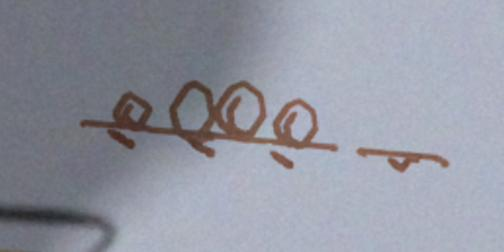

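Request:
move(
  target=[
    [0,0,0,0,0,0,1,0.0,0,-0.012,0,-0.075,0.205,-0.9],
    [0,0,0,0,0,0,1,-0.0206,0,0.017,0,-0.0563,0.2178,-0.9],
    [0,0,0,0,0,0,1,-0.0168,0,0.023,0,-0.0563,0.209,-0.9],
    [0,0,0,0,0,0,1,-0.0139,0,0.0275,0,-0.0563,0.2068,-0.9],
    [0,0,0,0,0,0,1,-0.0139,0,0.0091,0,-0.0563,0.2038,-0.9],
    [0,0,0,0,0,0,1,-0.0168,0,0.0046,0,-0.0563,0.2016,-0.9],
    [0,0,0,0,0,0,1,-0.0206,0,-0.0014,0,-0.0563,0.2104,-0.9],
    [0,0,0,0,0,0,1,-0.0235,0,-0.0059,0,-0.0563,0.2126,-0.9],
    [0,0,0,0,0,0,1,-0.0206,0,0.017,0,-0.0563,0.2178,-0.9],
    [0,0,0,0,0,0,1,-0.0221,0,0.0242,0,-0.0434,0.221,-0.9],
    [0,0,0,0,0,0,1,-0.0183,0,0.0302,0,-0.0434,0.2122,-0.9],
    [0,0,0,0,0,0,1,-0.0154,0,0.0347,0,-0.0434,0.21,-0.9],
    [0,0,0,0,0,0,1,-0.0154,0,0.0163,0,-0.0434,0.207,-0.9],
    [0,0,0,0,0,0,1,-0.0183,0,0.0118,0,-0.0434,0.2048,-0.9],
    [0,0,0,0,0,0,1,-0.0221,0,0.0058,0,-0.0434,0.2136,-0.9],
  ],
  speed=[0.8,0.2,0.12,0.12,0.12,0.12,0.12,0.12,0.12,0.12,0.12,0.12,0.12,0.12,0.12],
  cameras=[],
)

Scene clock: 127.50 s.
left_arm: end_effector_position=(+0.3923, +0.3348, +0.1109) grip_measured=+1.000 grip_effort_nm=0.002 end_effector_quat_wxyz=(+0.619, -0.006, +0.785, +0.003) | right_arm: end_effector_position=(+0.3149, +0.0995, +0.0754) grip_measured=-0.660 grip_effort_nm=-1.038 end_effector_quat_wxyz=(+0.502, -0.374, +0.737, +0.254)
Joint names: [wrist pitch, wrist roll, shoulder, wrist yaw, elbow, waist]
Joint positions: left_arm=[1.014 -0.014 1.582 -0.052 0.332 -0.05 0.094] | right_arm=[0.698 0 2.048 0 0.975 0.954 0.016]
Joint torques (N m): left_arm=[1.65 0.03 -6.37 -0.03 5.35 -0.16] | right_arm=[1.44 -0.01 -10.55 0 7.49 0.51]
Heat: left arm: 41 °C; right arm: 41 °C.
Joint targets: left_arm=[1.021 -0.015 1.574 -0.052 0.340 -0.050] | right_arm=[0.680 0.000 2.014 -0.001 1.000 0.960]
move: done
No camera images: "cameras" was empty.

Request:
move(
  target=[
    [0,0,0,0,0,0,1,-0.0029,0,-0.0045,0,0,0.0022,-0.9],
    [0,0,0,0,0,0,1,-0.0015,0,0.0257,0,0.0129,0.0106,-0.9],
    [0,0,0,0,0,0,1,0.0023,0,0.0317,0,0.0129,0.0018,-0.9],
    [0,0,0,0,0,0,1,0.0052,0,0.0362,0,0.0129,-0.0004,-0.9],
    [0,0,0,0,0,0,1,0.0052,0,0.0178,0,0.0129,-0.0034,-0.9],
    [0,0,0,0,0,0,1,0.0023,0,0.0133,0,0.0129,-0.0056,-0.9],
    [0,0,0,0,0,0,1,-0.0015,0,0.0073,0,0.0129,0.0032,-0.9],
    [0,0,0,0,0,0,1,-0.0044,0,0.0028,0,0.0129,0.0054,-0.9],
    [0,0,0,0,0,0,1,-0.003,0,0.033,0,0.0258,0.0138,-0.9],
    [0,0,0,0,0,0,1,0.0008,0,0.039,0,0.0258,0.005,-0.9],
    [0,0,0,0,0,0,1,0.0037,0,0.0435,0,0.0258,0.0028,-0.9],
    [0,0,0,0,0,0,1,0.0037,0,0.0251,0,0.0258,-0.0002,-0.9],
    [0,0,0,0,0,0,1,0.0008,0,0.0206,0,0.0258,-0.0024,-0.9],
    [0,0,0,0,0,0,1,-0.003,0,0.0146,0,0.0258,0.0064,-0.9],
  ],
  speed=0.12,
  cameras=["cam_above"],
)

Request:
zoom_image(
  camera="cam_above",
  region=[190, 290, 350, 400],
)

Scene clock: 132.83 s.
left_arm: end_effector_position=(+0.3923, +0.3348, +0.1109) grip_measured=+1.000 grip_effort_nm=-0.002 end_effector_quat_wxyz=(+0.619, -0.006, +0.785, +0.003) | right_arm: end_effector_position=(+0.3158, +0.1139, +0.0757) grip_measured=-0.660 grip_effort_nm=-1.028 end_effector_quat_wxyz=(+0.501, -0.379, +0.734, +0.258)
Joint names: [wrist pitch, wrist roll, shoulder, wrist yaw, elbow, waist]
Joint positions: left_arm=[1.014 -0.014 1.582 -0.052 0.332 -0.05 0.094] | right_arm=[0.675 0 2.081 0 1.033 0.968 0.016]
Joint torques (N m): left_arm=[1.68 0.04 -6.48 -0.07 5.19 -0.01] | right_arm=[1.45 0 -10.95 0 7.64 0.5]
Heat: left arm: 41 °C; right arm: 41 °C.
Joint targets: left_arm=[1.021 -0.015 1.574 -0.052 0.340 -0.050] | right_arm=[0.654 0.000 2.047 -0.001 1.057 0.974]
move: done
Images, in order (width x height): cam_above 672x504.

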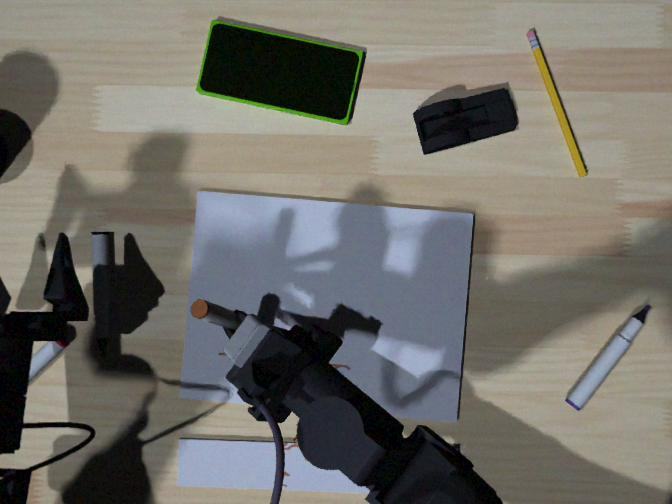

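Scaled by 3.150 from the camera's 672x504 image, which has a finer 960x720 frame.

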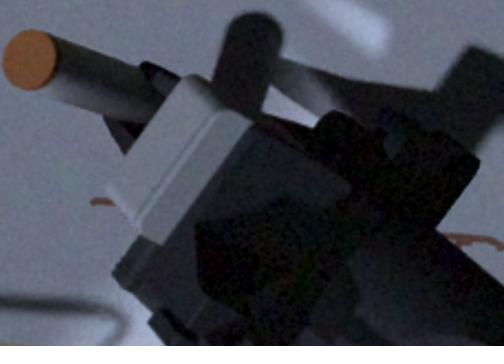

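Occluded; continue the row twice more, then look.

Request:
move(
  target=[
    [0,0,0,0,0,0,1,-0.0029,0,-0.0045,0,0,0.0022,-0.9],
    [0,0,0,0,0,0,1,-0.0015,0,0.0257,0,0.0129,0.0106,-0.9],
    [0,0,0,0,0,0,1,0.0023,0,0.0317,0,0.0129,0.0018,-0.9],
    [0,0,0,0,0,0,1,0.0052,0,0.0362,0,0.0129,-0.0004,-0.9],
    [0,0,0,0,0,0,1,0.0052,0,0.0178,0,0.0129,-0.0034,-0.9],
    [0,0,0,0,0,0,1,0.0023,0,0.0133,0,0.0129,-0.0056,-0.9],
    [0,0,0,0,0,0,1,-0.0015,0,0.0073,0,0.0129,0.0032,-0.9],
    [0,0,0,0,0,0,1,-0.0044,0,0.0028,0,0.0129,0.0054,-0.9],
    [0,0,0,0,0,0,1,-0.003,0,0.033,0,0.0258,0.0138,-0.9],
    [0,0,0,0,0,0,1,0.0008,0,0.039,0,0.0258,0.005,-0.9],
    [0,0,0,0,0,0,1,0.0037,0,0.0435,0,0.0258,0.0028,-0.9],
    [0,0,0,0,0,0,1,0.0037,0,0.0251,0,0.0258,-0.0002,-0.9],
    [0,0,0,0,0,0,1,0.0008,0,0.0206,0,0.0258,-0.0024,-0.9],
    [0,0,0,0,0,0,1,-0.003,0,0.0146,0,0.0258,0.0064,-0.9],
  ],
  speed=0.12,
  cameras=[],
)

Request:
move(
  target=[
    [0,0,0,0,0,0,1,-0.0029,0,-0.0045,0,0,0.0022,-0.9],
    [0,0,0,0,0,0,1,-0.0015,0,0.0257,0,0.0129,0.0106,-0.9],
    [0,0,0,0,0,0,1,0.0023,0,0.0317,0,0.0129,0.0018,-0.9],
    [0,0,0,0,0,0,1,0.0052,0,0.0362,0,0.0129,-0.0004,-0.9],
    [0,0,0,0,0,0,1,0.0052,0,0.0178,0,0.0129,-0.0034,-0.9],
    [0,0,0,0,0,0,1,0.0023,0,0.0133,0,0.0129,-0.0056,-0.9],
    [0,0,0,0,0,0,1,-0.0015,0,0.0073,0,0.0129,0.0032,-0.9],
    [0,0,0,0,0,0,1,-0.0044,0,0.0028,0,0.0129,0.0054,-0.9],
    [0,0,0,0,0,0,1,-0.003,0,0.033,0,0.0258,0.0138,-0.9],
    [0,0,0,0,0,0,1,0.0008,0,0.039,0,0.0258,0.005,-0.9],
    [0,0,0,0,0,0,1,0.0037,0,0.0435,0,0.0258,0.0028,-0.9],
    [0,0,0,0,0,0,1,0.0037,0,0.0251,0,0.0258,-0.0002,-0.9],
    [0,0,0,0,0,0,1,0.0008,0,0.0206,0,0.0258,-0.0024,-0.9],
    [0,0,0,0,0,0,1,-0.003,0,0.0146,0,0.0258,0.0064,-0.9],
  ],
  speed=0.12,
  cameras=[],
)

Request:
move(
  target=[
    [0,0,0,0,0,0,1,-0.0029,0,-0.0045,0,0,0.0022,-0.9],
    [0,0,0,0,0,0,1,0,0,0.0184,0,0,0.0074,-0.9],
    [0,0,0,0,0,0,1,0.02,0,-0.05,0,0,0.0074,-0.9],
    [0,0,0,0,0,0,1,0.02,0,-0.05,0,0,-0.25,-0.9],
  ],
  speed=[0.12,0.12,0.4,0.8],
  cameras=["cam_above"],
)

Request:
zoom_image(
  camera="cam_above",
  region=[190, 290, 350, 400],
)

Scene clock: 138.70 s.
left_arm: end_effector_position=(+0.3923, +0.3348, +0.1109) grip_measured=+1.000 grip_effort_nm=-0.007 end_effector_quat_wxyz=(+0.619, -0.006, +0.785, +0.003) | right_arm: end_effector_position=(+0.3162, +0.1282, +0.0759) grip_measured=-0.660 grip_effort_nm=-1.028 end_effector_quat_wxyz=(+0.499, -0.384, +0.731, +0.262)
Joint names: [wrist pitch, wrist roll, shoulder, wrist yaw, elbow, waist]
Joint positions: left_arm=[1.014 -0.014 1.582 -0.052 0.332 -0.05 0.094] | right_arm=[0.651 0 2.114 0 1.09 0.982 0.016]
Joint torques (N m): left_arm=[1.67 0.02 -6.41 -0.03 5.38 -0.05] | right_arm=[1.43 -0.01 -11.22 0 7.75 0.49]
Heat: left arm: 41 °C; right arm: 41 °C.
Joint targets: left_arm=[1.021 -0.015 1.574 -0.052 0.340 -0.050] | right_arm=[0.629 0.000 2.079 -0.001 1.115 0.988]
move: done
No camera images: "cameras" was empty.

Scene clock: 143.50 s.
left_arm: end_effector_position=(+0.3923, +0.3348, +0.1109) grip_measured=+1.000 grip_effort_nm=-0.002 end_effector_quat_wxyz=(+0.619, -0.006, +0.785, +0.003) | right_arm: end_effector_position=(+0.3159, +0.1426, +0.0760) grip_measured=-0.660 grip_effort_nm=-1.033 end_effector_quat_wxyz=(+0.498, -0.389, +0.728, +0.266)
Joint names: [wrist pitch, wrist roll, shoulder, wrist yaw, elbow, waist]
Joint positions: left_arm=[1.014 -0.014 1.582 -0.052 0.332 -0.05 0.094] | right_arm=[0.628 0 2.147 0 1.147 0.997 0.016]
Joint torques (N m): left_arm=[1.67 0.06 -6.48 -0.06 5.2 0.03] | right_arm=[1.41 -0.01 -11.52 0 7.86 0.5]
Heat: left arm: 41 °C; right arm: 41 °C.
Joint targets: left_arm=[1.021 -0.015 1.574 -0.052 0.340 -0.050] | right_arm=[0.603 0.000 2.112 -0.001 1.172 1.003]
move: done
No camera images: "cameras" was empty.

Scene clock: 146.20 s.
left_arm: end_effector_position=(+0.3923, +0.3348, +0.1109) grip_measured=+1.000 grip_effort_nm=0.002 end_effector_quat_wxyz=(+0.619, -0.006, +0.785, +0.003) | right_arm: end_effector_position=(+0.5276, -0.0966, +0.1751) grip_measured=-0.660 grip_effort_nm=-1.038 end_effector_quat_wxyz=(+0.647, -0.156, +0.734, +0.137)
Joint names: [wrist pitch, wrist roll, shoulder, wrist yaw, elbow, waist]
Joint positions: left_arm=[1.014 -0.014 1.582 -0.052 0.332 -0.05 0.094] | right_arm=[0.75 0 2.023 0.008 1.147 0.443 0.016]
Joint torques (N m): left_arm=[1.59 0.05 -6.41 -0.04 5.37 -0.06] | right_arm=[1.88 -0.01 -10.09 -0.08 8.36 0.28]
Heat: left arm: 41 °C; right arm: 41 °C.
Joint targets: left_arm=[1.021 -0.015 1.574 -0.052 0.340 -0.050] | right_arm=[0.773 0.000 2.001 -0.001 1.172 0.447]
move: done
Images, in order (width x height): cam_above 672x504.

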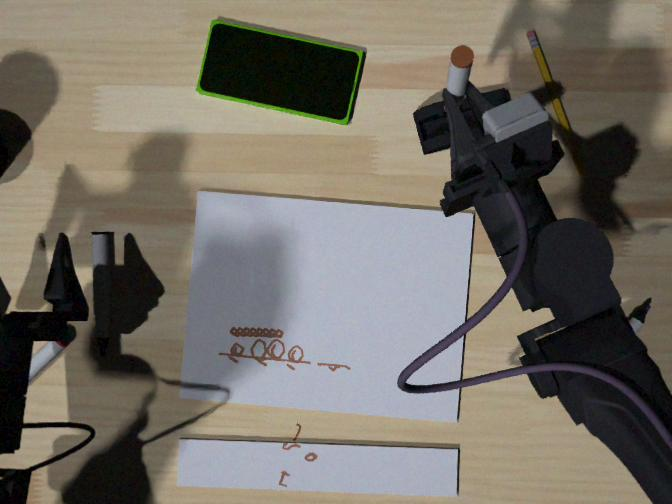

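Scaled by 3.150 from the camera's 672x504 image, which has a finer 960x720 frame.

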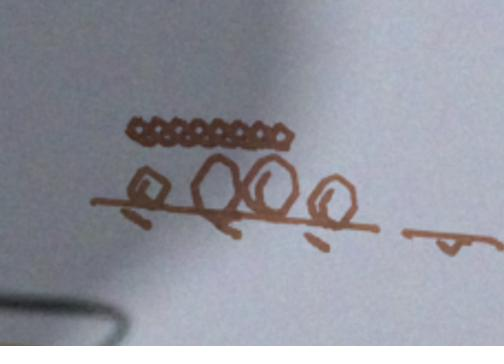

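Request:
move(
  target=[
    [0,0,0,0,0,0,1,0.008,0,-0.01,0,-0.1,0.215,-0.9],
    [0,0,0,0,0,0,1,-0.0101,0,0.021,0,-0.0843,0.2278,-0.9],
    [0,0,0,0,0,0,1,-0.0063,0,0.027,0,-0.0843,0.219,-0.9],
    [0,0,0,0,0,0,1,-0.0034,0,0.0315,0,-0.0843,0.2168,-0.9],
    [0,0,0,0,0,0,1,-0.0034,0,0.0131,0,-0.0843,0.2138,-0.9],
    [0,0,0,0,0,0,1,-0.0063,0,0.0086,0,-0.0843,0.2116,-0.9],
    [0,0,0,0,0,0,1,-0.0101,0,0.0026,0,-0.0843,0.2204,-0.9],
  ],
  speed=[0.8,0.2,0.12,0.12,0.12,0.12,0.12],
  cameras=[],
)

Request:
move(
  target=[
    [0,0,0,0,0,0,1,-0.0029,0,-0.0045,0,0,0.0022,-0.9],
    [0,0,0,0,0,0,1,-0.0015,0,0.0257,0,0.0129,0.0106,-0.9],
    [0,0,0,0,0,0,1,0.0023,0,0.0317,0,0.0129,0.0018,-0.9],
    [0,0,0,0,0,0,1,0.0052,0,0.0362,0,0.0129,-0.0004,-0.9],
    [0,0,0,0,0,0,1,0.0052,0,0.0178,0,0.0129,-0.0034,-0.9],
    [0,0,0,0,0,0,1,0.0023,0,0.0133,0,0.0129,-0.0056,-0.9],
    [0,0,0,0,0,0,1,-0.0015,0,0.0073,0,0.0129,0.0032,-0.9],
    [0,0,0,0,0,0,1,-0.0044,0,0.0028,0,0.0129,0.0054,-0.9],
    [0,0,0,0,0,0,1,-0.003,0,0.033,0,0.0258,0.0138,-0.9],
    [0,0,0,0,0,0,1,0.0008,0,0.039,0,0.0258,0.005,-0.9],
    [0,0,0,0,0,0,1,0.0037,0,0.0435,0,0.0258,0.0028,-0.9],
    [0,0,0,0,0,0,1,0.0037,0,0.0251,0,0.0258,-0.0002,-0.9],
    [0,0,0,0,0,0,1,0.0008,0,0.0206,0,0.0258,-0.0024,-0.9],
    [0,0,0,0,0,0,1,-0.003,0,0.0146,0,0.0258,0.0064,-0.9],
  ],
  speed=0.12,
  cameras=[],
)

Request:
move(
  target=[
    [0,0,0,0,0,0,1,-0.0029,0,-0.0045,0,0,0.0022,-0.9],
    [0,0,0,0,0,0,1,-0.0015,0,0.0257,0,0.0129,0.0106,-0.9],
    [0,0,0,0,0,0,1,0.0023,0,0.0317,0,0.0129,0.0018,-0.9],
    [0,0,0,0,0,0,1,0.0052,0,0.0362,0,0.0129,-0.0004,-0.9],
    [0,0,0,0,0,0,1,0.0052,0,0.0178,0,0.0129,-0.0034,-0.9],
    [0,0,0,0,0,0,1,0.0023,0,0.0133,0,0.0129,-0.0056,-0.9],
    [0,0,0,0,0,0,1,-0.0015,0,0.0073,0,0.0129,0.0032,-0.9],
    [0,0,0,0,0,0,1,-0.0044,0,0.0028,0,0.0129,0.0054,-0.9],
    [0,0,0,0,0,0,1,-0.003,0,0.033,0,0.0258,0.0138,-0.9],
    [0,0,0,0,0,0,1,0.0008,0,0.039,0,0.0258,0.005,-0.9],
    [0,0,0,0,0,0,1,0.0037,0,0.0435,0,0.0258,0.0028,-0.9],
    [0,0,0,0,0,0,1,0.0037,0,0.0251,0,0.0258,-0.0002,-0.9],
    [0,0,0,0,0,0,1,0.0008,0,0.0206,0,0.0258,-0.0024,-0.9],
    [0,0,0,0,0,0,1,-0.003,0,0.0146,0,0.0258,0.0064,-0.9],
  ],
  speed=0.12,
  cameras=[],
)

Request:
move(
  target=[
    [0,0,0,0,0,0,1,-0.0029,0,-0.0045,0,0,0.0022,-0.9],
    [0,0,0,0,0,0,1,-0.0015,0,0.0257,0,0.0129,0.0106,-0.9],
    [0,0,0,0,0,0,1,0.0023,0,0.0317,0,0.0129,0.0018,-0.9],
    [0,0,0,0,0,0,1,0.0052,0,0.0362,0,0.0129,-0.0004,-0.9],
    [0,0,0,0,0,0,1,0.0052,0,0.0178,0,0.0129,-0.0034,-0.9],
    [0,0,0,0,0,0,1,0.0023,0,0.0133,0,0.0129,-0.0056,-0.9],
    [0,0,0,0,0,0,1,-0.0015,0,0.0073,0,0.0129,0.0032,-0.9],
    [0,0,0,0,0,0,1,-0.0044,0,0.0028,0,0.0129,0.0054,-0.9],
    [0,0,0,0,0,0,1,-0.003,0,0.033,0,0.0258,0.0138,-0.9],
    [0,0,0,0,0,0,1,0.0008,0,0.039,0,0.0258,0.005,-0.9],
    [0,0,0,0,0,0,1,0.0037,0,0.0435,0,0.0258,0.0028,-0.9],
    [0,0,0,0,0,0,1,0.0037,0,0.0251,0,0.0258,-0.0002,-0.9],
    [0,0,0,0,0,0,1,0.0008,0,0.0206,0,0.0258,-0.0024,-0.9],
    [0,0,0,0,0,0,1,-0.003,0,0.0146,0,0.0258,0.0064,-0.9],
  ],
  speed=0.12,
  cameras=[],
)

Request:
move(
  target=[
    [0,0,0,0,0,0,1,-0.0029,0,-0.0045,0,0,0.0022,-0.9],
    [0,0,0,0,0,0,1,0,0,0.0184,0,0,0.0074,-0.9],
    [0,0,0,0,0,0,1,0.02,0,-0.05,0,0,0.0074,-0.9],
  ],
  speed=[0.12,0.12,0.4],
  cameras=[],
)

Scene clock: 150.97 s.
left_arm: end_effector_position=(+0.3923, +0.3348, +0.1109) grip_measured=+1.000 grip_effort_nm=-0.002 end_effector_quat_wxyz=(+0.619, -0.006, +0.785, +0.003) | right_arm: end_effector_position=(+0.3227, +0.0890, +0.0753) grip_measured=-0.660 grip_effort_nm=-1.033 end_effector_quat_wxyz=(+0.506, -0.365, +0.741, +0.249)
Joint names: [wrist pitch, wrist roll, shoulder, wrist yaw, elbow, waist]
Joint positions: left_arm=[1.014 -0.014 1.582 -0.052 0.332 -0.05 0.094] | right_arm=[0.708 -0.001 2.039 -0.001 0.958 0.931 0.016]
Joint torques (N m): left_arm=[1.65 0.03 -6.41 -0.03 5.22 0.13] | right_arm=[1.43 0 -10.44 0 7.72 0.5]
Heat: left arm: 41 °C; right arm: 41 °C.
Joint targets: left_arm=[1.021 -0.015 1.574 -0.052 0.340 -0.050] | right_arm=[0.688 -0.001 2.006 -0.001 0.984 0.937]
move: done
No camera images: "cameras" was empty.

Scene clock: 155.77 s.
left_arm: end_effector_position=(+0.3923, +0.3348, +0.1109) grip_measured=+1.000 grip_effort_nm=-0.002 end_effector_quat_wxyz=(+0.619, -0.006, +0.785, +0.003) | right_arm: end_effector_position=(+0.3243, +0.1038, +0.0755) grip_measured=-0.660 grip_effort_nm=-1.033 end_effector_quat_wxyz=(+0.504, -0.370, +0.738, +0.252)
Joint names: [wrist pitch, wrist roll, shoulder, wrist yaw, elbow, waist]
Joint positions: left_arm=[1.014 -0.014 1.582 -0.052 0.332 -0.05 0.094] | right_arm=[0.682 -0.001 2.073 -0.001 1.017 0.945 0.016]
Joint torques (N m): left_arm=[1.69 0.07 -6.43 -0.05 5.39 -0.06] | right_arm=[1.44 0 -10.81 0 7.58 0.5]
Heat: left arm: 41 °C; right arm: 41 °C.
Joint targets: left_arm=[1.021 -0.015 1.574 -0.052 0.340 -0.050] | right_arm=[0.662 -0.001 2.039 -0.001 1.042 0.951]
move: done
No camera images: "cameras" was empty.

Scene clock: 160.57 s.
left_arm: end_effector_position=(+0.3923, +0.3348, +0.1109) grip_measured=+1.000 grip_effort_nm=-0.002 end_effector_quat_wxyz=(+0.619, -0.006, +0.785, +0.003) | right_arm: end_effector_position=(+0.3249, +0.1183, +0.0757) grip_measured=-0.660 grip_effort_nm=-1.033 end_effector_quat_wxyz=(+0.502, -0.376, +0.736, +0.256)
Joint names: [wrist pitch, wrist roll, shoulder, wrist yaw, elbow, waist]
Joint positions: left_arm=[1.014 -0.014 1.582 -0.052 0.332 -0.05 0.094] | right_arm=[0.659 -0.001 2.106 -0.001 1.075 0.959 0.016]
Joint torques (N m): left_arm=[1.65 0.02 -6.5 -0.04 5.18 -0.09] | right_arm=[1.42 0 -11.08 0 7.69 0.51]
Heat: left arm: 41 °C; right arm: 41 °C.
Joint targets: left_arm=[1.021 -0.015 1.574 -0.052 0.340 -0.050] | right_arm=[0.637 -0.001 2.071 -0.001 1.099 0.966]
move: done
No camera images: "cameras" was empty.

Scene clock: 165.37 s.
left_arm: end_effector_position=(+0.3923, +0.3348, +0.1109) grip_measured=+1.000 grip_effort_nm=-0.002 end_effector_quat_wxyz=(+0.619, -0.006, +0.785, +0.003) | right_arm: end_effector_position=(+0.3253, +0.1325, +0.0759) grip_measured=-0.660 grip_effort_nm=-1.038 end_effector_quat_wxyz=(+0.501, -0.381, +0.733, +0.260)
Joint names: [wrist pitch, wrist roll, shoulder, wrist yaw, elbow, waist]
Joint positions: left_arm=[1.014 -0.014 1.582 -0.052 0.332 -0.05 0.094] | right_arm=[0.636 -0.001 2.139 0 1.132 0.974 0.016]
Joint torques (N m): left_arm=[1.64 0.01 -6.45 -0.03 5.23 -0.09] | right_arm=[1.41 0 -11.44 0 7.82 0.5]
Heat: left arm: 41 °C; right arm: 41 °C.
Joint targets: left_arm=[1.021 -0.015 1.574 -0.052 0.340 -0.050] | right_arm=[0.611 -0.001 2.104 0.000 1.157 0.980]
move: done
No camera images: "cameras" was empty.

Scene clock: 166.97 s.
left_arm: end_effector_position=(+0.3923, +0.3348, +0.1109) grip_measured=+1.000 grip_effort_nm=-0.007 end_effector_quat_wxyz=(+0.619, -0.006, +0.785, +0.003) | right_arm: end_effector_position=(+0.3215, +0.1433, +0.1745) grip_measured=-0.660 grip_effort_nm=-1.033 end_effector_quat_wxyz=(+0.584, -0.351, +0.663, +0.309)
Joint names: [wrist pitch, wrist roll, shoulder, wrist yaw, elbow, waist]
Joint positions: left_arm=[1.014 -0.014 1.582 -0.052 0.332 -0.05 0.094] | right_arm=[0.757 -0.001 2.015 0 1.132 0.99 0.016]
Joint torques (N m): left_arm=[1.67 0.04 -6.54 -0.07 5.07 -0.2] | right_arm=[1.88 0 -10.07 0 8.28 0.54]
Heat: left arm: 41 °C; right arm: 41 °C.
Joint targets: left_arm=[1.021 -0.015 1.574 -0.052 0.340 -0.050] | right_arm=[0.781 -0.001 1.992 -0.001 1.157 0.996]
move: done
No camera images: "cameras" was empty.


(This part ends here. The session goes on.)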